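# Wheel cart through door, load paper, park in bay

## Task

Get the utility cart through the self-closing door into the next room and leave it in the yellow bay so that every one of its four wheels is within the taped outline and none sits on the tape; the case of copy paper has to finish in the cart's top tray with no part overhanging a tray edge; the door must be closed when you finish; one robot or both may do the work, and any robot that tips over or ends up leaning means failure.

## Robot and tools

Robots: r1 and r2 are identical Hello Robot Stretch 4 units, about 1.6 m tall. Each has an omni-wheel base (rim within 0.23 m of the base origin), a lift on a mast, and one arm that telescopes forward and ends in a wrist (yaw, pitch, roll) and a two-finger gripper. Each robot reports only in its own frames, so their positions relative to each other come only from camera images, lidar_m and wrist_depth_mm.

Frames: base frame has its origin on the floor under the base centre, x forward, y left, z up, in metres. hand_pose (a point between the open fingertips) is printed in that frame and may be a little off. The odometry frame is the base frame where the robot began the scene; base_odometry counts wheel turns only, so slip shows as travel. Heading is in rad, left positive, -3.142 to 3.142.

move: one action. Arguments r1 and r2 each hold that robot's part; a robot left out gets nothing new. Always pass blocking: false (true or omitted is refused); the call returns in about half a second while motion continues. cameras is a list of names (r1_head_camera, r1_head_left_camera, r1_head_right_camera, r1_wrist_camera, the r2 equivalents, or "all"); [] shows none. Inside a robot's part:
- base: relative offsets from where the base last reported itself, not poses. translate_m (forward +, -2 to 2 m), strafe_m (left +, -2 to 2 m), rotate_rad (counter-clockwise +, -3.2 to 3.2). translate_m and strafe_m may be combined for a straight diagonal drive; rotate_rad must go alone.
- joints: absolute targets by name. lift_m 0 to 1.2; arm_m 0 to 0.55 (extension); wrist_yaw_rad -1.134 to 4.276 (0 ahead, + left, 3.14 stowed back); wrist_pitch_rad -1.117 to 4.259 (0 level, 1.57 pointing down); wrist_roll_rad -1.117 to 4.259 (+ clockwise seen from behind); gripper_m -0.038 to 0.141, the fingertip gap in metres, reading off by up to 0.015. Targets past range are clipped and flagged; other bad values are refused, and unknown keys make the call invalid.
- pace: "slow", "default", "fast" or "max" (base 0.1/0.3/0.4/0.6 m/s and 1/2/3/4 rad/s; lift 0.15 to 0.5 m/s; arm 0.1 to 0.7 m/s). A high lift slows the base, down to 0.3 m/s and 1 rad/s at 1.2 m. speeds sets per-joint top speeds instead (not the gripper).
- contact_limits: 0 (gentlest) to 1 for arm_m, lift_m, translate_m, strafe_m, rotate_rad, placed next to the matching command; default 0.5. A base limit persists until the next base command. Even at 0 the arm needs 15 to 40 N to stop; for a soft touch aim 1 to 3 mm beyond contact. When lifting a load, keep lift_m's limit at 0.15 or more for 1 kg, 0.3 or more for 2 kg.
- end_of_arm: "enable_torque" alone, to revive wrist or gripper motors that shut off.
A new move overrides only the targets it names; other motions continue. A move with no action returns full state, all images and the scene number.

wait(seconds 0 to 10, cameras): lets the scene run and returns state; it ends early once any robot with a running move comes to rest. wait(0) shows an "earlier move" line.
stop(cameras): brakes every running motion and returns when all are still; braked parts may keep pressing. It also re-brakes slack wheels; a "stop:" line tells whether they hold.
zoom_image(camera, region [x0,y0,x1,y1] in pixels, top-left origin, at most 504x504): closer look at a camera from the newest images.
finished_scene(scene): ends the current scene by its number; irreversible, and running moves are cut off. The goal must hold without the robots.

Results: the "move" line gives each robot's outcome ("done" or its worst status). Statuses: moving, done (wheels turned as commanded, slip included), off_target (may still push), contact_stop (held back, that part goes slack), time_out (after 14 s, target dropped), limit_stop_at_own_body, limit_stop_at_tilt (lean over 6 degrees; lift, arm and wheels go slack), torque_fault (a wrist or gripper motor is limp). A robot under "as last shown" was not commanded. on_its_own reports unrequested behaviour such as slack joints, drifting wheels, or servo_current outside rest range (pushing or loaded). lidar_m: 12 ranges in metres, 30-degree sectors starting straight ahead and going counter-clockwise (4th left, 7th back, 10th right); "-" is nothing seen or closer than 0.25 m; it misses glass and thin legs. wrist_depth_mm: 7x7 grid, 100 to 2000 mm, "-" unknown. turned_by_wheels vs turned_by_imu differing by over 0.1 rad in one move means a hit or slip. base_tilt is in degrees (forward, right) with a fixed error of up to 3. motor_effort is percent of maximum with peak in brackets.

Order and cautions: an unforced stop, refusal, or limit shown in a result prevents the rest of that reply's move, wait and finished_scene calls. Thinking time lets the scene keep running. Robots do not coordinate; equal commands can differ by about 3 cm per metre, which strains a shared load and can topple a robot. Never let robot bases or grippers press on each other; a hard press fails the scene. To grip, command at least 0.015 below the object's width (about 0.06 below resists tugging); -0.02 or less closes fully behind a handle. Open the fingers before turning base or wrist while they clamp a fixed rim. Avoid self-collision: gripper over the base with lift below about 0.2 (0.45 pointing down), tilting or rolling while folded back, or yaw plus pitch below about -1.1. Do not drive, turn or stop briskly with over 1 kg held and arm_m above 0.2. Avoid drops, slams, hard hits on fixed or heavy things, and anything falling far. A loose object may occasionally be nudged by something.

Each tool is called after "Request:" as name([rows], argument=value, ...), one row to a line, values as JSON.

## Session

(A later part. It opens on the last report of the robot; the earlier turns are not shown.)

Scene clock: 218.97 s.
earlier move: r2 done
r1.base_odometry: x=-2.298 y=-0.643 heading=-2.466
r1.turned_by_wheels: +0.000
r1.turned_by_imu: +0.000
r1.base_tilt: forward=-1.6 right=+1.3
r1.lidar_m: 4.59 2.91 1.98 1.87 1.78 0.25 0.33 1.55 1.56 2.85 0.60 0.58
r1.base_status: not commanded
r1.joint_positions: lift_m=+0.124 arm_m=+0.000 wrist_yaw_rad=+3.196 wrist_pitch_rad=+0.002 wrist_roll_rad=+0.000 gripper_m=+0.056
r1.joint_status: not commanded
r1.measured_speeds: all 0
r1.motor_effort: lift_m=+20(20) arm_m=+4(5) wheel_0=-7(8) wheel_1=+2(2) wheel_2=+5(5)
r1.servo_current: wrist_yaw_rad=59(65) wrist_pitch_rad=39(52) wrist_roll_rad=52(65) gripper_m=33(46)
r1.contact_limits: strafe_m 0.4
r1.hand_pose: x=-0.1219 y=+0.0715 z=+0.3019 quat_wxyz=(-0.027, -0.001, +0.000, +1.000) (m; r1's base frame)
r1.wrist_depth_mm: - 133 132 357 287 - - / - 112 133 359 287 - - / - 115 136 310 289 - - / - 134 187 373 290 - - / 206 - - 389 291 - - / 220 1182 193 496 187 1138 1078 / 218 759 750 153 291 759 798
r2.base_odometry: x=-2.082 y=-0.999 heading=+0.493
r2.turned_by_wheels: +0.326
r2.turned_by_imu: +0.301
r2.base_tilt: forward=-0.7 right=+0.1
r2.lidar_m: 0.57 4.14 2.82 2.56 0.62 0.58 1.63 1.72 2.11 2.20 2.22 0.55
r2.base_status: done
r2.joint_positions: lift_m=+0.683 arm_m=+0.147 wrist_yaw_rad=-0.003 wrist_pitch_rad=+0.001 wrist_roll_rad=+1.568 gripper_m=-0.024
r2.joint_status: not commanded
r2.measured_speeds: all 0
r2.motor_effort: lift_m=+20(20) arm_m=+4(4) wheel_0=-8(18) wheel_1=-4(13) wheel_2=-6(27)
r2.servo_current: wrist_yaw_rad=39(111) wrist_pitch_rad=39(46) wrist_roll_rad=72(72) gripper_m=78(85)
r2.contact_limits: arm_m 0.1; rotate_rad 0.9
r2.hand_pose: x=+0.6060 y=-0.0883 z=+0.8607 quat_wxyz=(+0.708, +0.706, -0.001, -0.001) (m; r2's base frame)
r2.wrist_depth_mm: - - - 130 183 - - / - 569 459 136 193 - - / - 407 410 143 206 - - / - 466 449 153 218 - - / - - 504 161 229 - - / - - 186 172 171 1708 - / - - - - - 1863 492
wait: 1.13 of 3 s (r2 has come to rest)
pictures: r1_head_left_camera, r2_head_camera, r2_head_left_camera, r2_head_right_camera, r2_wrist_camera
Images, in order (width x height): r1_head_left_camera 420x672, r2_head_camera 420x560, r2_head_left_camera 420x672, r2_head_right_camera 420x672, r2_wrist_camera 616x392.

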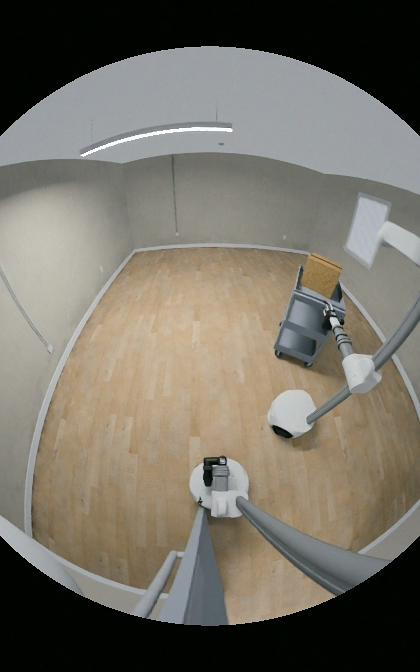

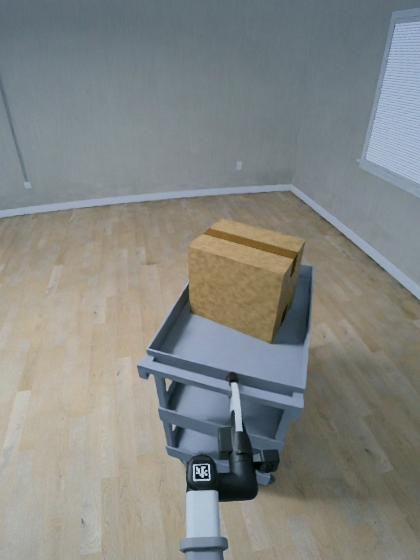

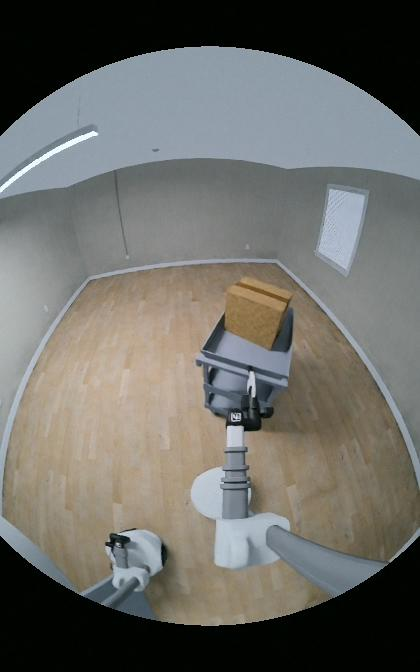

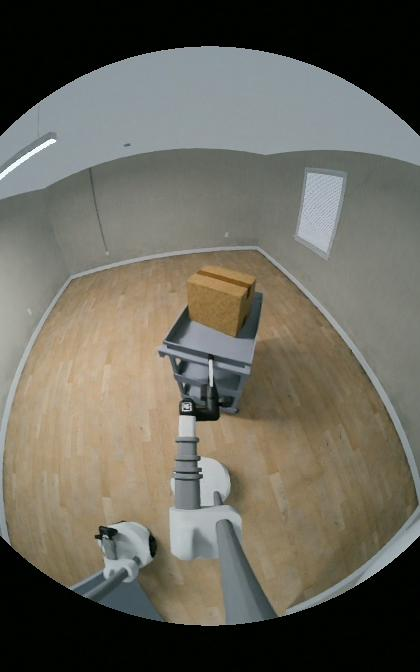

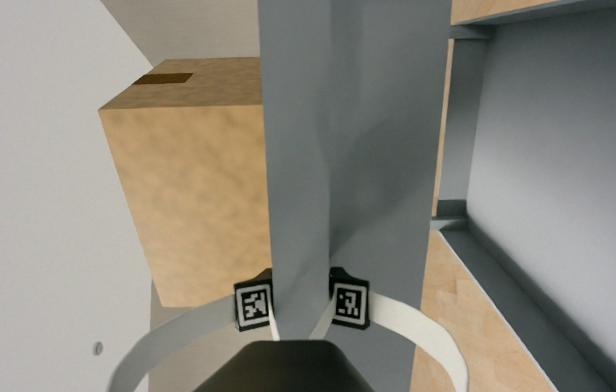

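Request:
move(blocking=false, r2={"base":{"rotate_rad":0.29},"pace":"slow","contact_limits":{"rotate_rad":0.9}})

Request:
wait(seconds=3, cameras=[])

Request:
move(blocking=false, r2={"base":{"translate_m":-0.45,"strafe_m":0.06},"contact_limits":{"translate_m":0.8}})

Request:
wait(seconds=5, cameras=["r2_head_camera","r2_head_left_camera","r2_head_right_camera","r1_head_left_camera","r2_wrist_camera"])

Scene clock: 231.50 s.
move: r2 moving
r1: as last shown
r1.lidar_m: 4.59 2.90 2.00 1.86 1.81 0.25 0.28 1.54 1.58 2.86 0.59 0.62
r1.motor_effort: lift_m=+19(20) arm_m=+4(5) wheel_0=-7(8) wheel_1=+2(2) wheel_2=+5(5)
r1.servo_current: wrist_yaw_rad=39(59) wrist_pitch_rad=46(46) wrist_roll_rad=46(65) gripper_m=33(52)
r1.contact_limits: strafe_m 0.4
r1.wrist_depth_mm: - 133 133 357 289 - - / - 112 133 359 289 - - / - 114 136 310 289 - - / - 134 187 373 287 - - / 205 - - 387 287 - - / 220 1205 193 496 188 1138 1098 / 217 759 750 153 291 759 809
r2.base_odometry: x=-2.082 y=-0.999 heading=+0.618
r2.turned_by_wheels: +0.126
r2.turned_by_imu: +0.122
r2.base_tilt: forward=-0.6 right=+0.1
r2.lidar_m: 0.58 3.89 2.69 2.56 0.59 0.64 1.73 1.70 2.29 2.20 2.25 0.50
r2.base_status: rotate_rad moving
r2.joint_positions: lift_m=+0.683 arm_m=+0.147 wrist_yaw_rad=-0.010 wrist_pitch_rad=+0.001 wrist_roll_rad=+1.568 gripper_m=-0.024
r2.joint_status: not commanded
r2.measured_speeds: translate_m=+0.001 strafe_m=+0.002 rotate_rad=+0.487 lift_m=+0.000 arm_m=+0.001 wrist_yaw_rad=+0.000 wrist_pitch_rad=+0.000 wrist_roll_rad=+0.000
r2.motor_effort: lift_m=+20(20) arm_m=+3(4) wheel_0=-18(20) wheel_1=-12(12) wheel_2=-11(16)
r2.servo_current: wrist_yaw_rad=72(72) wrist_pitch_rad=39(46) wrist_roll_rad=39(52) gripper_m=85(85)
r2.contact_limits: arm_m 0.1; rotate_rad 0.9
r2.hand_pose: x=+0.6055 y=-0.0902 z=+0.8607 quat_wxyz=(+0.708, +0.706, -0.003, -0.004) (m; r2's base frame)
r2.wrist_depth_mm: - 404 399 104 158 - - / - 366 370 113 171 - - / - 427 418 119 187 - - / - - 488 133 204 - - / - - 574 147 227 1863 - / - - 185 169 180 1618 508 / - - - - - 1863 459
pictures: none

Scene clock: 232.37 s.
earlier move: r2 done
r1.base_odometry: x=-2.298 y=-0.643 heading=-2.466
r1.turned_by_wheels: +0.000
r1.turned_by_imu: +0.000
r1.base_tilt: forward=-1.6 right=+1.3
r1.lidar_m: 4.60 2.91 1.99 1.87 1.82 0.25 0.28 1.53 1.60 2.84 0.56 0.63
r1.base_status: not commanded
r1.joint_positions: lift_m=+0.124 arm_m=+0.000 wrist_yaw_rad=+3.196 wrist_pitch_rad=+0.002 wrist_roll_rad=+0.000 gripper_m=+0.056
r1.joint_status: not commanded
r1.measured_speeds: all 0
r1.motor_effort: lift_m=+19(20) arm_m=+4(5) wheel_0=-8(8) wheel_1=+2(2) wheel_2=+5(5)
r1.servo_current: wrist_yaw_rad=65(65) wrist_pitch_rad=39(52) wrist_roll_rad=39(65) gripper_m=46(52)
r1.contact_limits: strafe_m 0.4
r1.hand_pose: x=-0.1219 y=+0.0715 z=+0.3019 quat_wxyz=(-0.027, -0.001, +0.000, +1.000) (m; r1's base frame)
r1.wrist_depth_mm: - 133 133 359 287 - - / - 112 132 357 287 - - / - 115 136 310 287 - - / - 134 187 375 289 - - / 206 - - 387 290 - - / 220 1229 194 488 187 1138 1098 / 218 741 759 153 293 759 798
r2.base_odometry: x=-2.082 y=-0.999 heading=+0.781
r2.turned_by_wheels: +0.163
r2.turned_by_imu: +0.158
r2.base_tilt: forward=-0.6 right=+0.1
r2.lidar_m: 0.57 3.33 2.60 2.53 0.61 1.19 1.72 1.83 2.22 2.19 2.37 0.45
r2.base_status: done
r2.joint_positions: lift_m=+0.683 arm_m=+0.147 wrist_yaw_rad=-0.008 wrist_pitch_rad=+0.001 wrist_roll_rad=+1.569 gripper_m=-0.024
r2.joint_status: not commanded
r2.measured_speeds: all 0
r2.motor_effort: lift_m=+20(20) arm_m=-4(4) wheel_0=-8(20) wheel_1=-6(13) wheel_2=-5(16)
r2.servo_current: wrist_yaw_rad=52(72) wrist_pitch_rad=46(46) wrist_roll_rad=46(65) gripper_m=78(91)
r2.contact_limits: arm_m 0.1; rotate_rad 0.9
r2.hand_pose: x=+0.6056 y=-0.0896 z=+0.8607 quat_wxyz=(+0.708, +0.706, -0.002, -0.003) (m; r2's base frame)
r2.wrist_depth_mm: 336 327 - - - 114 - / - 382 - - - - - / - - 480 - 149 - - / - - - - 186 549 - / - - - - 223 1618 504 / - - 186 131 180 1618 466 / - - - - - 1708 1138
wait: 0.87 of 3 s (r2 has come to rest)
pictures: none
No camera images: "cameras" was empty.

Scene clock: 232.87 s.
move: r2 moving
r1: as last shown
r1.base_tilt: forward=-1.5 right=+1.3
r1.lidar_m: 4.59 2.88 1.99 1.86 1.83 0.25 0.30 1.53 1.55 2.86 0.58 0.61
r1.servo_current: wrist_yaw_rad=59(59) wrist_pitch_rad=46(46) wrist_roll_rad=59(59) gripper_m=33(46)
r1.contact_limits: strafe_m 0.4
r1.wrist_depth_mm: - 133 133 357 289 - - / - 112 132 359 290 - - / - 115 136 310 289 - - / - 134 187 373 290 - - / 205 - - 387 287 - - / 220 1229 193 488 187 1138 1098 / 218 759 750 153 293 759 809
r2.base_odometry: x=-2.107 y=-1.018 heading=+0.780
r2.turned_by_wheels: -0.001
r2.turned_by_imu: -0.001
r2.base_tilt: forward=-0.6 right=+0.1
r2.lidar_m: 0.56 3.32 2.60 2.54 0.60 1.22 1.67 1.80 2.23 2.19 2.38 0.47
r2.base_status: translate_m moving; strafe_m moving
r2.joint_positions: lift_m=+0.683 arm_m=+0.147 wrist_yaw_rad=-0.007 wrist_pitch_rad=+0.001 wrist_roll_rad=+1.569 gripper_m=-0.024
r2.joint_status: not commanded
r2.measured_speeds: translate_m=-0.124 strafe_m=+0.016 rotate_rad=+0.000 lift_m=+0.000 arm_m=+0.000 wrist_yaw_rad=+0.000 wrist_pitch_rad=+0.000 wrist_roll_rad=+0.000
r2.motor_effort: lift_m=+20(20) arm_m=-4(4) wheel_0=-15(18) wheel_1=-11(12) wheel_2=+13(15)
r2.servo_current: wrist_yaw_rad=59(65) wrist_pitch_rad=39(46) wrist_roll_rad=39(59) gripper_m=78(85)
r2.contact_limits: arm_m 0.1; translate_m 0.8
r2.hand_pose: x=+0.6057 y=-0.0894 z=+0.8607 quat_wxyz=(+0.708, +0.706, -0.002, -0.003) (m; r2's base frame)
r2.wrist_depth_mm: - 320 332 - - 119 - / - 377 382 - 136 - - / - 508 466 - 161 - - / - - - - 184 554 - / - - - 115 224 1661 512 / - - 186 140 181 1618 466 / - - - - 404 1756 1078
pictures: none

Scene clock: 235.37 s.
earlier move: r2 done
r1.base_odometry: x=-2.298 y=-0.643 heading=-2.466
r1.turned_by_wheels: +0.000
r1.turned_by_imu: +0.000
r1.base_tilt: forward=-1.5 right=+1.3
r1.lidar_m: 1.20 2.92 2.01 1.88 1.81 0.25 0.31 1.54 1.58 0.42 0.45 0.71
r1.base_status: not commanded
r1.joint_positions: lift_m=+0.124 arm_m=+0.000 wrist_yaw_rad=+3.196 wrist_pitch_rad=+0.002 wrist_roll_rad=+0.000 gripper_m=+0.056
r1.joint_status: not commanded
r1.measured_speeds: all 0
r1.motor_effort: lift_m=+19(20) arm_m=+4(5) wheel_0=-8(8) wheel_1=+2(2) wheel_2=+5(5)
r1.servo_current: wrist_yaw_rad=46(72) wrist_pitch_rad=52(52) wrist_roll_rad=52(65) gripper_m=39(52)
r1.contact_limits: strafe_m 0.4
r1.hand_pose: x=-0.1219 y=+0.0715 z=+0.3019 quat_wxyz=(-0.027, -0.001, +0.000, +1.000) (m; r1's base frame)
r1.wrist_depth_mm: - 133 133 357 287 - - / - 112 133 362 289 - - / - 115 136 312 289 - - / - 134 187 375 289 - - / 206 - - 387 289 - - / 220 1205 194 488 187 1118 1098 / 219 759 750 153 293 759 798
r2.base_odometry: x=-2.444 y=-1.273 heading=+0.781
r2.turned_by_wheels: +0.001
r2.turned_by_imu: +0.002
r2.base_tilt: forward=-0.7 right=+0.0
r2.lidar_m: 0.54 0.58 0.52 0.41 0.56 1.11 1.30 1.33 2.00 2.20 2.38 0.57
r2.base_status: done
r2.joint_positions: lift_m=+0.683 arm_m=+0.147 wrist_yaw_rad=+0.003 wrist_pitch_rad=+0.001 wrist_roll_rad=+1.569 gripper_m=-0.024
r2.joint_status: not commanded
r2.measured_speeds: all 0
r2.motor_effort: lift_m=+20(20) arm_m=-4(4) wheel_0=+0(18) wheel_1=-1(12) wheel_2=+3(19)
r2.servo_current: wrist_yaw_rad=52(65) wrist_pitch_rad=46(46) wrist_roll_rad=46(59) gripper_m=85(91)
r2.contact_limits: arm_m 0.1; translate_m 0.8
r2.hand_pose: x=+0.6066 y=-0.0865 z=+0.8607 quat_wxyz=(+0.708, +0.706, +0.002, +0.001) (m; r2's base frame)
r2.wrist_depth_mm: - - - 156 213 242 1042 / - - - 159 217 1366 - / - - 480 163 221 - - / - 436 436 166 226 - - / - 473 459 170 232 842 - / - - 187 174 179 - - / - - 517 - - - -
wait: 2.50 of 5 s (r2 has come to rest)
pictures: r1_head_left_camera, r2_head_camera, r2_head_left_camera, r2_head_right_camera, r2_wrist_camera
Images, in order (width x height): r1_head_left_camera 420x672, r2_head_camera 420x560, r2_head_left_camera 420x672, r2_head_right_camera 420x672, r2_wrist_camera 616x392.

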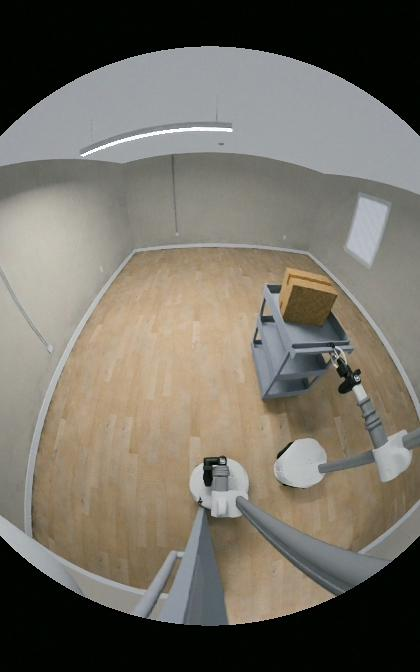

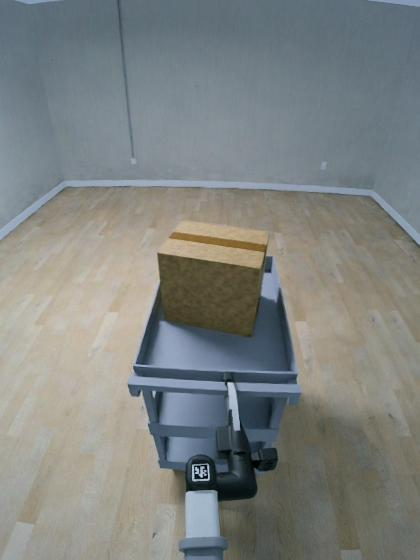

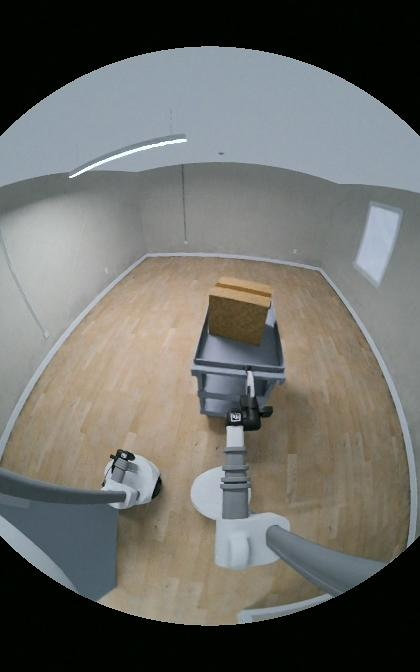

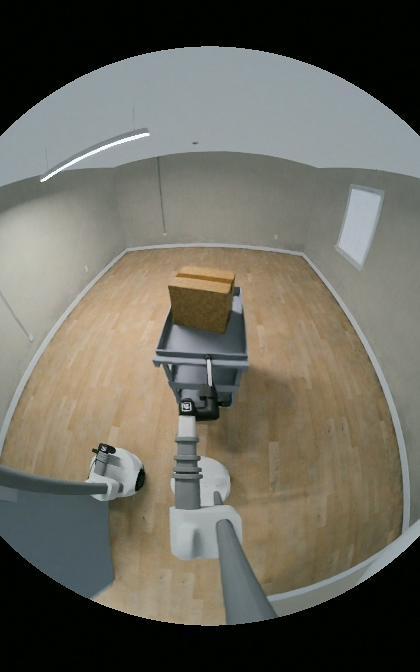

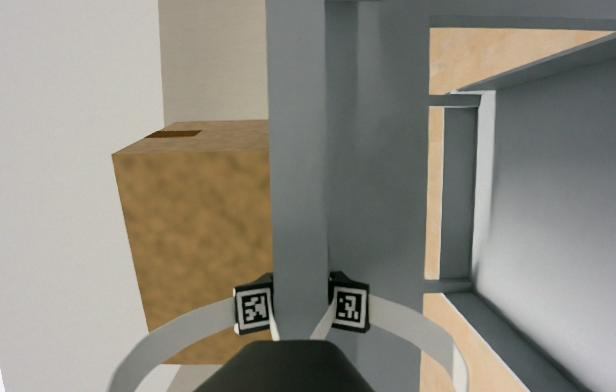

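Request:
move(blocking=false, r2={"base":{"translate_m":-0.5,"strafe_m":0.06},"contact_limits":{"translate_m":0.7}})

Request:
wait(seconds=5, cameras=["r2_head_left_camera","r2_head_right_camera","r2_head_camera"])

Scene clock: 242.03 s.
move: r2 moving
r1: as last shown
r1.base_tilt: forward=-1.6 right=+1.3
r1.lidar_m: 1.19 2.90 2.02 1.85 1.84 0.25 0.31 1.54 1.58 0.42 0.46 0.71
r1.motor_effort: lift_m=+19(20) arm_m=+4(5) wheel_0=-7(8) wheel_1=+2(2) wheel_2=+5(5)
r1.servo_current: wrist_yaw_rad=52(65) wrist_pitch_rad=39(46) wrist_roll_rad=46(59) gripper_m=39(46)
r1.contact_limits: strafe_m 0.4
r1.wrist_depth_mm: - 133 133 357 287 - - / - 112 133 359 289 - - / - 115 136 309 287 - - / - 134 187 375 289 - - / 205 - - 392 289 - - / 220 1229 194 488 187 1138 1098 / 218 750 750 154 291 778 798
r2.base_odometry: x=-2.468 y=-1.292 heading=+0.782
r2.turned_by_wheels: +0.001
r2.turned_by_imu: +0.001
r2.base_tilt: forward=-0.6 right=+0.1
r2.lidar_m: 0.55 0.63 0.48 0.42 0.80 1.10 1.26 1.31 1.97 2.19 2.38 0.54
r2.base_status: translate_m moving; strafe_m moving
r2.joint_positions: lift_m=+0.683 arm_m=+0.147 wrist_yaw_rad=+0.006 wrist_pitch_rad=+0.001 wrist_roll_rad=+1.569 gripper_m=-0.024
r2.joint_status: not commanded
r2.measured_speeds: translate_m=-0.121 strafe_m=+0.015 rotate_rad=+0.005 lift_m=+0.000 arm_m=+0.000 wrist_yaw_rad=+0.026 wrist_pitch_rad=+0.000 wrist_roll_rad=+0.000
r2.motor_effort: lift_m=+20(20) arm_m=-4(4) wheel_0=-9(10) wheel_1=-7(9) wheel_2=+20(21)
r2.servo_current: wrist_yaw_rad=52(52) wrist_pitch_rad=39(46) wrist_roll_rad=33(59) gripper_m=78(85)
r2.contact_limits: arm_m 0.1; translate_m 0.7
r2.hand_pose: x=+0.6069 y=-0.0856 z=+0.8607 quat_wxyz=(+0.708, +0.706, +0.003, +0.002) (m; r2's base frame)
r2.wrist_depth_mm: - - - 154 210 1499 1182 / - - - 158 215 798 - / - - 455 162 220 - - / - 439 433 166 225 - - / - 473 462 170 231 - - / - - 185 174 179 - - / - - 525 - - - -
pictures: none

Scene clock: 244.70 s.
earlier move: r2 done
r1.base_odometry: x=-2.298 y=-0.643 heading=-2.466
r1.turned_by_wheels: +0.000
r1.turned_by_imu: +0.000
r1.base_tilt: forward=-1.5 right=+1.3
r1.lidar_m: 0.44 2.87 1.99 1.86 1.84 0.25 0.29 0.75 0.58 0.38 0.33 0.34
r1.base_status: not commanded
r1.joint_positions: lift_m=+0.124 arm_m=+0.000 wrist_yaw_rad=+3.196 wrist_pitch_rad=+0.002 wrist_roll_rad=+0.000 gripper_m=+0.056
r1.joint_status: not commanded
r1.measured_speeds: all 0
r1.motor_effort: lift_m=+19(20) arm_m=+4(5) wheel_0=-8(8) wheel_1=+2(2) wheel_2=+5(5)
r1.servo_current: wrist_yaw_rad=46(78) wrist_pitch_rad=46(52) wrist_roll_rad=65(65) gripper_m=33(46)
r1.contact_limits: strafe_m 0.4
r1.hand_pose: x=-0.1219 y=+0.0715 z=+0.3019 quat_wxyz=(-0.027, -0.001, +0.000, +1.000) (m; r1's base frame)
r1.wrist_depth_mm: - 133 133 355 287 - - / - 112 133 362 287 - - / - 115 135 312 289 - - / - 134 187 373 289 - - / 206 - - 389 290 - - / 220 1182 193 492 187 1138 1098 / 219 750 750 153 290 759 788
r2.base_odometry: x=-2.841 y=-1.583 heading=+0.782
r2.turned_by_wheels: +0.000
r2.turned_by_imu: +0.003
r2.base_tilt: forward=-0.7 right=+0.1
r2.lidar_m: 0.47 0.45 0.55 0.68 0.72 1.07 3.70 0.82 1.24 2.23 2.38 0.62
r2.base_status: done
r2.joint_positions: lift_m=+0.683 arm_m=+0.147 wrist_yaw_rad=+0.008 wrist_pitch_rad=+0.001 wrist_roll_rad=+1.569 gripper_m=-0.024
r2.joint_status: not commanded
r2.measured_speeds: all 0
r2.motor_effort: lift_m=+20(20) arm_m=-4(4) wheel_0=+1(10) wheel_1=-1(9) wheel_2=+3(23)
r2.servo_current: wrist_yaw_rad=59(78) wrist_pitch_rad=39(46) wrist_roll_rad=46(59) gripper_m=72(85)
r2.contact_limits: arm_m 0.1; translate_m 0.7
r2.hand_pose: x=+0.6070 y=-0.0851 z=+0.8607 quat_wxyz=(+0.708, +0.706, +0.003, +0.003) (m; r2's base frame)
r2.wrist_depth_mm: - - - 249 - 1661 1160 / - - - 263 301 307 309 / - - - 214 283 1618 1182 / - - - 200 260 1921 539 / - - - 185 243 778 - / - 436 186 174 179 - - / - 421 413 - 218 - -
wait: 2.67 of 5 s (r2 has come to rest)
pictures: r2_head_camera, r2_head_left_camera, r2_head_right_camera
Images, in order (width x height): r2_head_camera 420x560, r2_head_left_camera 420x672, r2_head_right_camera 420x672.

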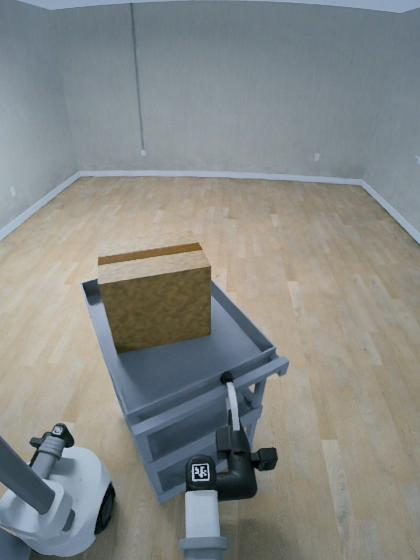

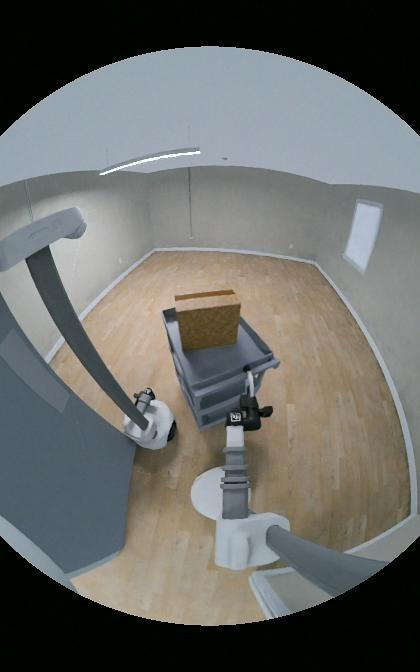

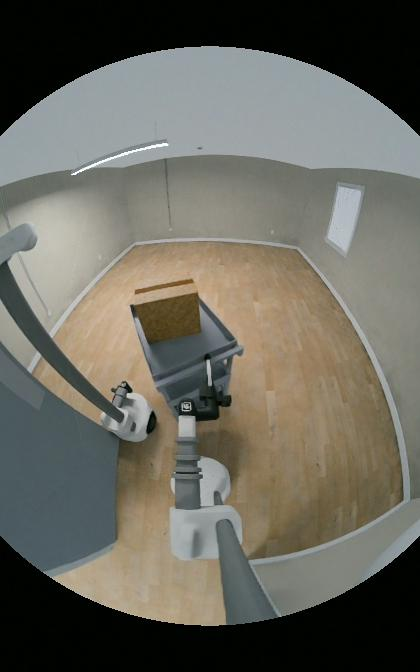

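Request:
move(blocking=false, r2={"base":{"translate_m":-0.3,"strafe_m":0.07},"contact_limits":{"translate_m":0.7}})

Request:
wait(seconds=5, cameras=["r2_head_left_camera","r2_head_right_camera","r2_head_camera"])

Scene clock: 252.47 s.
move: r2 moving
r1: as last shown
r1.lidar_m: 0.43 2.89 2.01 1.86 1.81 0.25 0.33 0.68 0.58 0.36 0.31 0.32
r1.servo_current: wrist_yaw_rad=59(59) wrist_pitch_rad=46(46) wrist_roll_rad=65(65) gripper_m=46(46)
r1.contact_limits: strafe_m 0.4
r1.wrist_depth_mm: - 133 133 357 289 - - / - 112 133 359 289 - - / - 115 136 310 289 - - / - 134 186 375 289 - - / 206 - - 389 289 - - / 220 1229 195 488 187 1138 1098 / 220 759 750 153 291 759 798
r2.base_odometry: x=-2.868 y=-1.599 heading=+0.782
r2.turned_by_wheels: +0.000
r2.turned_by_imu: +0.001
r2.base_tilt: forward=-0.6 right=+0.0
r2.lidar_m: 0.45 0.47 0.58 0.69 0.73 1.11 3.69 0.79 1.15 2.20 2.39 0.61
r2.base_status: translate_m moving; strafe_m moving
r2.joint_positions: lift_m=+0.683 arm_m=+0.147 wrist_yaw_rad=+0.008 wrist_pitch_rad=+0.001 wrist_roll_rad=+1.569 gripper_m=-0.024
r2.joint_status: not commanded
r2.measured_speeds: translate_m=-0.121 strafe_m=+0.028 rotate_rad=+0.001 lift_m=+0.000 arm_m=+0.000 wrist_yaw_rad=+0.000 wrist_pitch_rad=+0.000 wrist_roll_rad=+0.000
r2.motor_effort: lift_m=+20(20) arm_m=-4(4) wheel_0=-6(10) wheel_1=-7(7) wheel_2=+17(20)
r2.servo_current: wrist_yaw_rad=65(65) wrist_pitch_rad=52(52) wrist_roll_rad=52(52) gripper_m=72(91)
r2.contact_limits: arm_m 0.1; translate_m 0.7
r2.hand_pose: x=+0.6070 y=-0.0851 z=+0.8607 quat_wxyz=(+0.708, +0.706, +0.003, +0.003) (m; r2's base frame)
r2.wrist_depth_mm: - - - 243 - 1708 1182 / - - - 264 296 304 1060 / - - - 212 278 1708 1255 / - - - 198 258 1708 - / - - - 186 242 809 - / - 430 185 174 179 - - / - 421 418 - 219 - -
pictures: none

Scene clock: 254.43 s.
earlier move: r2 done
r1.base_odometry: x=-2.297 y=-0.643 heading=-2.466
r1.turned_by_wheels: +0.000
r1.turned_by_imu: +0.000
r1.base_tilt: forward=-1.5 right=+1.3
r1.lidar_m: 0.31 2.91 1.99 1.87 1.82 0.25 0.32 0.74 0.27 0.25 0.25 0.25
r1.base_status: not commanded
r1.joint_positions: lift_m=+0.124 arm_m=+0.000 wrist_yaw_rad=+3.196 wrist_pitch_rad=+0.002 wrist_roll_rad=+0.000 gripper_m=+0.056
r1.joint_status: not commanded
r1.measured_speeds: all 0
r1.motor_effort: lift_m=+19(20) arm_m=+4(5) wheel_0=-3(8) wheel_1=-1(2) wheel_2=+3(5)
r1.servo_current: wrist_yaw_rad=26(59) wrist_pitch_rad=46(52) wrist_roll_rad=39(65) gripper_m=33(46)
r1.contact_limits: strafe_m 0.4
r1.hand_pose: x=-0.1219 y=+0.0715 z=+0.3019 quat_wxyz=(-0.027, -0.001, +0.000, +1.000) (m; r1's base frame)
r1.wrist_depth_mm: - 133 133 357 289 - - / - 112 133 357 289 - - / - 115 136 312 289 - - / - 134 187 375 290 - - / 206 - - 389 289 - - / 220 1182 193 484 187 1138 1098 / 220 750 750 153 293 759 809
r2.base_odometry: x=-3.103 y=-1.744 heading=+0.781
r2.turned_by_wheels: +0.000
r2.turned_by_imu: -0.001
r2.base_tilt: forward=-0.7 right=+0.1
r2.lidar_m: 0.47 0.47 0.65 0.63 0.67 3.43 3.41 0.58 0.72 2.24 2.42 0.60
r2.base_status: done
r2.joint_positions: lift_m=+0.683 arm_m=+0.147 wrist_yaw_rad=+0.002 wrist_pitch_rad=+0.001 wrist_roll_rad=+1.569 gripper_m=-0.024
r2.joint_status: not commanded
r2.measured_speeds: all 0
r2.motor_effort: lift_m=+20(20) arm_m=-4(4) wheel_0=-4(13) wheel_1=-3(9) wheel_2=+4(20)
r2.servo_current: wrist_yaw_rad=46(65) wrist_pitch_rad=39(52) wrist_roll_rad=46(59) gripper_m=78(91)
r2.contact_limits: arm_m 0.1; translate_m 0.7
r2.hand_pose: x=+0.6065 y=-0.0869 z=+0.8607 quat_wxyz=(+0.708, +0.706, +0.001, +0.000) (m; r2's base frame)
r2.wrist_depth_mm: - - - 233 - 1756 1138 / - - - 218 287 296 296 / - - - 206 270 1708 1182 / - - - 194 252 1708 - / - - 433 185 241 831 - / - 433 186 174 179 - - / - 424 427 - 220 - -
wait: 1.97 of 5 s (r2 has come to rest)
pictures: r2_head_camera, r2_head_left_camera, r2_head_right_camera
Images, in order (width x height): r2_head_camera 420x560, r2_head_left_camera 420x672, r2_head_right_camera 420x672.

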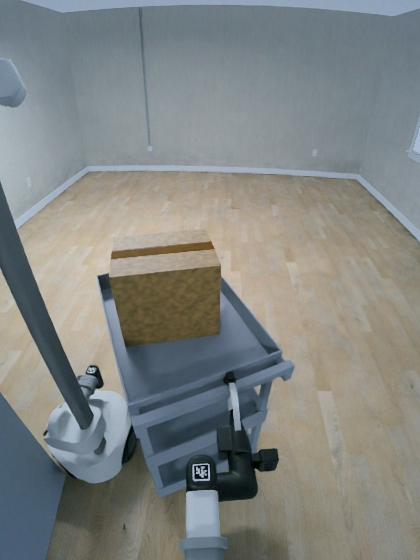

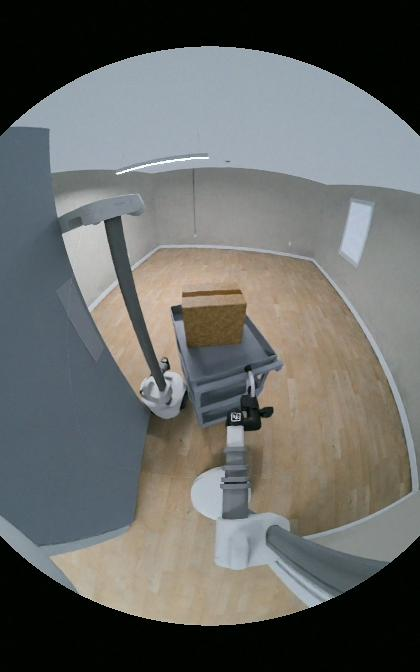

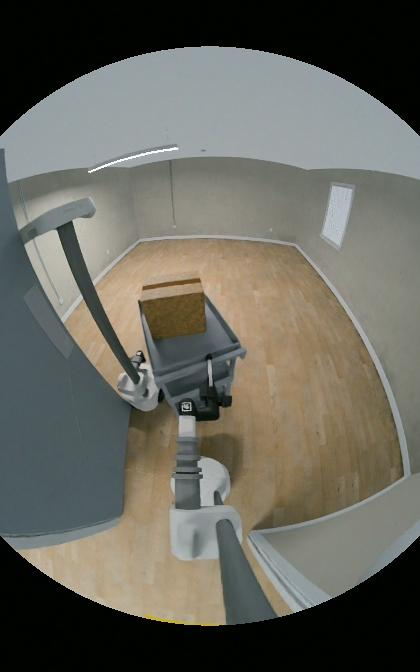

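Request:
move(blocking=false, r2={"base":{"translate_m":-0.4,"strafe_m":0.13},"contact_limits":{"translate_m":0.7}})

Request:
wait(seconds=5, cameras=["r2_head_left_camera","r2_head_right_camera","r2_head_camera","r1_head_left_camera"])

Scene clock: 264.13 s.
move: r2 moving
r1: as last shown
r1.lidar_m: 4.59 2.92 2.00 1.88 1.82 0.25 0.29 0.77 0.29 0.25 0.25 0.25
r1.motor_effort: lift_m=+20(20) arm_m=+4(4) wheel_0=-4(4) wheel_1=-1(1) wheel_2=+3(3)
r1.servo_current: wrist_yaw_rad=59(59) wrist_pitch_rad=39(46) wrist_roll_rad=46(59) gripper_m=39(46)
r1.contact_limits: strafe_m 0.4
r1.wrist_depth_mm: - 133 133 357 287 - - / - 112 133 357 287 - - / - 115 136 309 287 - - / - 134 187 373 290 - - / 205 - - 387 290 - - / 220 1098 194 484 187 1138 1098 / 218 759 759 153 291 768 788
r2.base_odometry: x=-3.132 y=-1.759 heading=+0.781
r2.turned_by_wheels: +0.000
r2.turned_by_imu: +0.000
r2.base_tilt: forward=-0.7 right=+0.0
r2.lidar_m: 0.49 0.48 0.64 0.61 0.63 3.40 3.35 0.56 0.65 2.23 2.44 0.58
r2.base_status: translate_m moving; strafe_m moving
r2.joint_positions: lift_m=+0.683 arm_m=+0.147 wrist_yaw_rad=+0.002 wrist_pitch_rad=+0.001 wrist_roll_rad=+1.569 gripper_m=-0.024
r2.joint_status: not commanded
r2.measured_speeds: translate_m=-0.122 strafe_m=+0.040 rotate_rad=-0.003 lift_m=+0.000 arm_m=+0.000 wrist_yaw_rad=+0.000 wrist_pitch_rad=+0.000 wrist_roll_rad=+0.000
r2.motor_effort: lift_m=+20(20) arm_m=-4(4) wheel_0=-9(11) wheel_1=-7(7) wheel_2=+15(17)
r2.servo_current: wrist_yaw_rad=39(65) wrist_pitch_rad=39(46) wrist_roll_rad=46(46) gripper_m=85(85)
r2.contact_limits: arm_m 0.1; translate_m 0.7
r2.hand_pose: x=+0.6065 y=-0.0869 z=+0.8607 quat_wxyz=(+0.708, +0.706, +0.001, +0.000) (m; r2's base frame)
r2.wrist_depth_mm: - - - 223 - 1708 1182 / - - - 212 278 289 289 / - - - 201 263 1756 1182 / - - - 190 252 1708 - / - - 439 183 241 831 - / - 433 186 174 179 - - / - - 430 - 222 - -
pictures: none

Scene clock: 266.47 s.
earlier move: r2 done
r1.base_odometry: x=-2.297 y=-0.643 heading=-2.466
r1.turned_by_wheels: +0.000
r1.turned_by_imu: +0.000
r1.base_tilt: forward=-1.6 right=+1.3
r1.lidar_m: 4.59 2.88 2.00 1.87 1.85 0.25 0.29 0.44 0.28 0.26 0.28 3.74
r1.base_status: not commanded
r1.joint_positions: lift_m=+0.124 arm_m=+0.000 wrist_yaw_rad=+3.196 wrist_pitch_rad=+0.002 wrist_roll_rad=+0.000 gripper_m=+0.056
r1.joint_status: not commanded
r1.measured_speeds: all 0
r1.motor_effort: lift_m=+19(20) arm_m=+4(4) wheel_0=-3(4) wheel_1=-1(1) wheel_2=+3(3)
r1.servo_current: wrist_yaw_rad=59(78) wrist_pitch_rad=39(52) wrist_roll_rad=33(65) gripper_m=46(52)
r1.contact_limits: strafe_m 0.4
r1.hand_pose: x=-0.1219 y=+0.0715 z=+0.3019 quat_wxyz=(-0.027, -0.001, +0.000, +1.000) (m; r1's base frame)
r1.wrist_depth_mm: - 133 133 357 287 - - / - 112 133 359 287 - - / - 115 136 309 287 - - / - 135 187 373 290 - - / 206 1098 - 389 289 - - / 214 1078 193 488 188 1138 1098 / 218 750 750 154 291 759 809
r2.base_odometry: x=-3.478 y=-1.933 heading=+0.781
r2.turned_by_wheels: +0.000
r2.turned_by_imu: +0.000
r2.base_tilt: forward=-0.7 right=+0.1
r2.lidar_m: 0.54 0.60 0.51 0.49 2.66 3.01 2.96 2.99 0.44 0.46 2.50 0.56
r2.base_status: done
r2.joint_positions: lift_m=+0.683 arm_m=+0.147 wrist_yaw_rad=+0.002 wrist_pitch_rad=+0.001 wrist_roll_rad=+1.569 gripper_m=-0.024
r2.joint_status: not commanded
r2.measured_speeds: all 0
r2.motor_effort: lift_m=+20(20) arm_m=-4(4) wheel_0=-3(15) wheel_1=-6(9) wheel_2=+4(17)
r2.servo_current: wrist_yaw_rad=65(65) wrist_pitch_rad=39(52) wrist_roll_rad=52(59) gripper_m=78(85)
r2.contact_limits: arm_m 0.1; translate_m 0.7
r2.hand_pose: x=+0.6065 y=-0.0869 z=+0.8607 quat_wxyz=(+0.708, +0.706, +0.001, +0.000) (m; r2's base frame)
r2.wrist_depth_mm: - - - 154 211 229 1060 / - - - 158 216 1397 - / - - 477 162 220 - - / - 439 436 166 225 - - / - 477 462 170 231 831 - / - - 186 174 179 - - / - - 521 - - - -
wait: 2.33 of 5 s (r2 has come to rest)
pictures: r1_head_left_camera, r2_head_camera, r2_head_left_camera, r2_head_right_camera
Images, in order (width x height): r1_head_left_camera 420x672, r2_head_camera 420x560, r2_head_left_camera 420x672, r2_head_right_camera 420x672.

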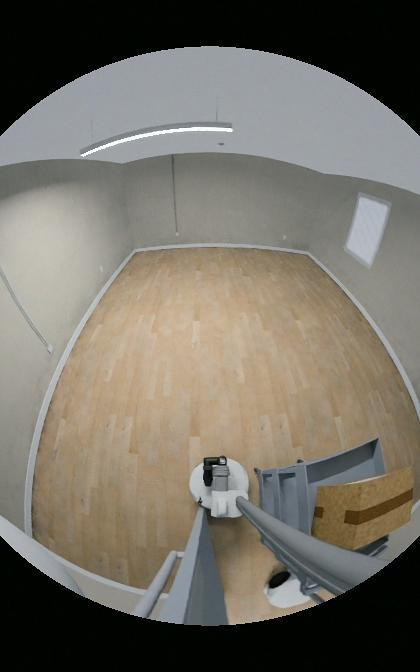

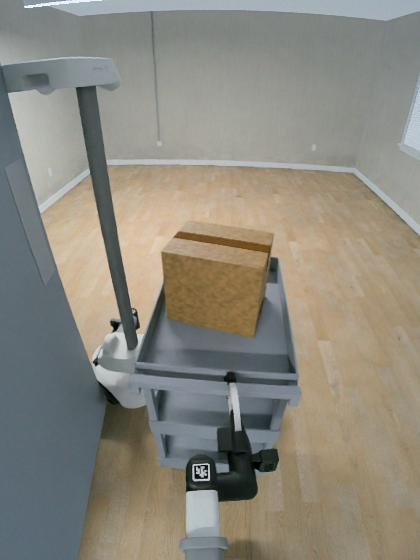

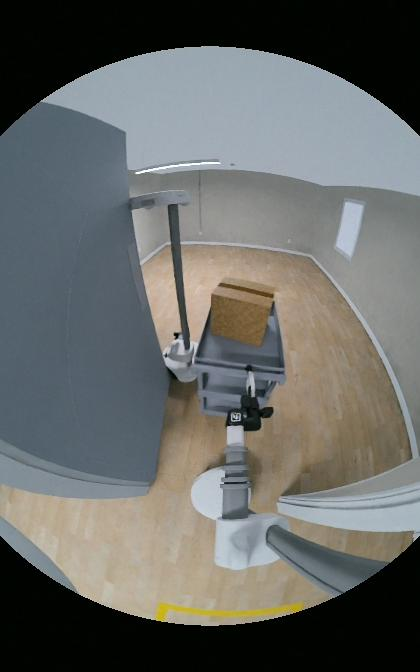

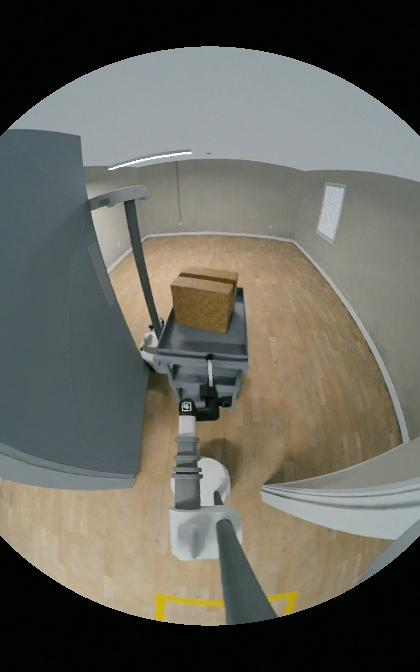

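Request:
move(blocking=false, r2={"base":{"translate_m":-1.7,"strafe_m":0.03},"contact_limits":{"translate_m":0.7}})

Request:
wait(seconds=9, cameras=["r2_head_left_camera","r2_head_right_camera","r2_head_camera"])

Scene clock: 274.07 s.
move: r2 moving
r1: as last shown
r1.base_tilt: forward=-1.5 right=+1.3
r1.lidar_m: 4.59 2.89 1.99 1.88 1.82 0.25 0.32 0.44 0.27 0.28 0.31 3.74
r1.motor_effort: lift_m=+20(20) arm_m=+4(4) wheel_0=-3(4) wheel_1=-1(1) wheel_2=+3(3)
r1.servo_current: wrist_yaw_rad=52(72) wrist_pitch_rad=52(52) wrist_roll_rad=65(65) gripper_m=39(52)
r1.contact_limits: strafe_m 0.4
r1.wrist_depth_mm: - 133 133 359 287 - - / - 112 133 357 287 - - / - 115 136 310 289 - - / - 134 186 375 290 - - / 206 1118 - 389 289 - - / 214 1078 194 480 187 1138 1098 / 218 750 750 154 293 759 798
r2.base_odometry: x=-3.501 y=-1.955 heading=+0.781
r2.turned_by_wheels: +0.000
r2.turned_by_imu: +0.001
r2.base_tilt: forward=-0.6 right=+0.1
r2.lidar_m: 0.55 0.61 0.51 0.50 2.61 2.97 2.94 2.97 0.46 0.45 2.53 0.56
r2.base_status: translate_m moving; strafe_m moving
r2.joint_positions: lift_m=+0.683 arm_m=+0.147 wrist_yaw_rad=+0.002 wrist_pitch_rad=+0.001 wrist_roll_rad=+1.569 gripper_m=-0.024
r2.joint_status: not commanded
r2.measured_speeds: translate_m=-0.122 strafe_m=+0.002 rotate_rad=+0.002 lift_m=+0.000 arm_m=+0.000 wrist_yaw_rad=+0.012 wrist_pitch_rad=+0.000 wrist_roll_rad=+0.000
r2.motor_effort: lift_m=+20(20) arm_m=-4(4) wheel_0=-6(11) wheel_1=-10(11) wheel_2=+18(18)
r2.servo_current: wrist_yaw_rad=52(52) wrist_pitch_rad=39(46) wrist_roll_rad=59(59) gripper_m=85(85)
r2.contact_limits: arm_m 0.1; translate_m 0.7
r2.hand_pose: x=+0.6065 y=-0.0867 z=+0.8607 quat_wxyz=(+0.708, +0.706, +0.001, +0.000) (m; r2's base frame)
r2.wrist_depth_mm: - - - 149 204 1430 1160 / - - - 154 211 759 - / - - 427 158 217 - - / - 442 436 163 224 - - / - - 466 169 230 - - / - - 186 175 179 - - / - - - - - - -
pictures: none

Scene clock: 280.73 s.
earlier move: r2 done
r1.base_odometry: x=-2.297 y=-0.643 heading=-2.466
r1.turned_by_wheels: +0.000
r1.turned_by_imu: +0.000
r1.base_tilt: forward=-1.5 right=+1.3
r1.lidar_m: 4.59 2.90 1.99 1.88 1.82 0.25 0.31 1.54 1.58 2.85 2.90 3.72
r1.base_status: not commanded
r1.joint_positions: lift_m=+0.124 arm_m=+0.000 wrist_yaw_rad=+3.196 wrist_pitch_rad=+0.002 wrist_roll_rad=+0.000 gripper_m=+0.056
r1.joint_status: not commanded
r1.measured_speeds: all 0
r1.motor_effort: lift_m=+19(20) arm_m=+4(4) wheel_0=-4(4) wheel_1=-1(1) wheel_2=+3(3)
r1.servo_current: wrist_yaw_rad=46(72) wrist_pitch_rad=39(52) wrist_roll_rad=59(65) gripper_m=33(52)
r1.contact_limits: strafe_m 0.4
r1.hand_pose: x=-0.1219 y=+0.0715 z=+0.3019 quat_wxyz=(-0.027, -0.001, +0.000, +1.000) (m; r1's base frame)
r1.wrist_depth_mm: - 133 133 355 289 - - / - 112 133 355 287 - - / - 115 136 310 289 - - / - 134 187 373 289 - - / 206 1756 1983 384 290 - - / 220 1229 193 488 186 1118 1098 / 219 759 759 153 293 759 798
r2.base_odometry: x=-4.707 y=-3.108 heading=+0.781
r2.turned_by_wheels: +0.000
r2.turned_by_imu: -0.001
r2.base_tilt: forward=-0.7 right=+0.1
r2.lidar_m: 0.51 0.51 2.47 2.57 1.68 1.31 1.28 1.38 2.10 2.14 1.95 0.56
r2.base_status: done
r2.joint_positions: lift_m=+0.683 arm_m=+0.147 wrist_yaw_rad=+0.001 wrist_pitch_rad=+0.001 wrist_roll_rad=+1.569 gripper_m=-0.024
r2.joint_status: not commanded
r2.measured_speeds: all 0
r2.motor_effort: lift_m=+20(20) arm_m=-4(4) wheel_0=-1(18) wheel_1=-3(12) wheel_2=+4(23)
r2.servo_current: wrist_yaw_rad=52(65) wrist_pitch_rad=39(46) wrist_roll_rad=52(65) gripper_m=78(85)
r2.contact_limits: arm_m 0.1; translate_m 0.7
r2.hand_pose: x=+0.6064 y=-0.0872 z=+0.8607 quat_wxyz=(+0.708, +0.706, +0.001, +0.000) (m; r2's base frame)
r2.wrist_depth_mm: - - - 200 208 - - / - - - 195 258 266 267 / - - - 190 250 1708 580 / - - - 183 243 842 - / - 436 436 180 238 - - / - 436 185 175 180 - - / - 144 445 - 227 - -
wait: 6.67 of 9 s (r2 has come to rest)
pictures: r2_head_camera, r2_head_left_camera, r2_head_right_camera
Images, in order (width x height): r2_head_camera 420x560, r2_head_left_camera 420x672, r2_head_right_camera 420x672.

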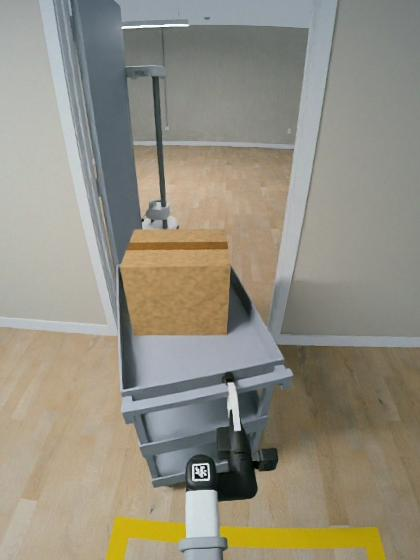

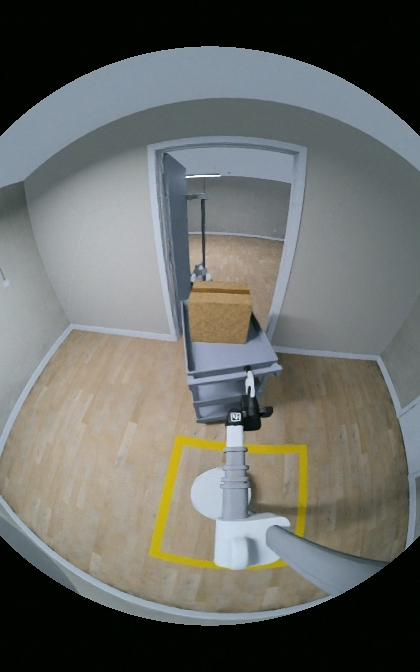

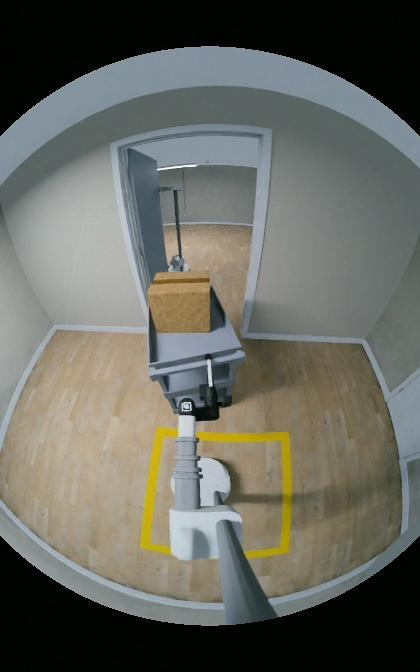

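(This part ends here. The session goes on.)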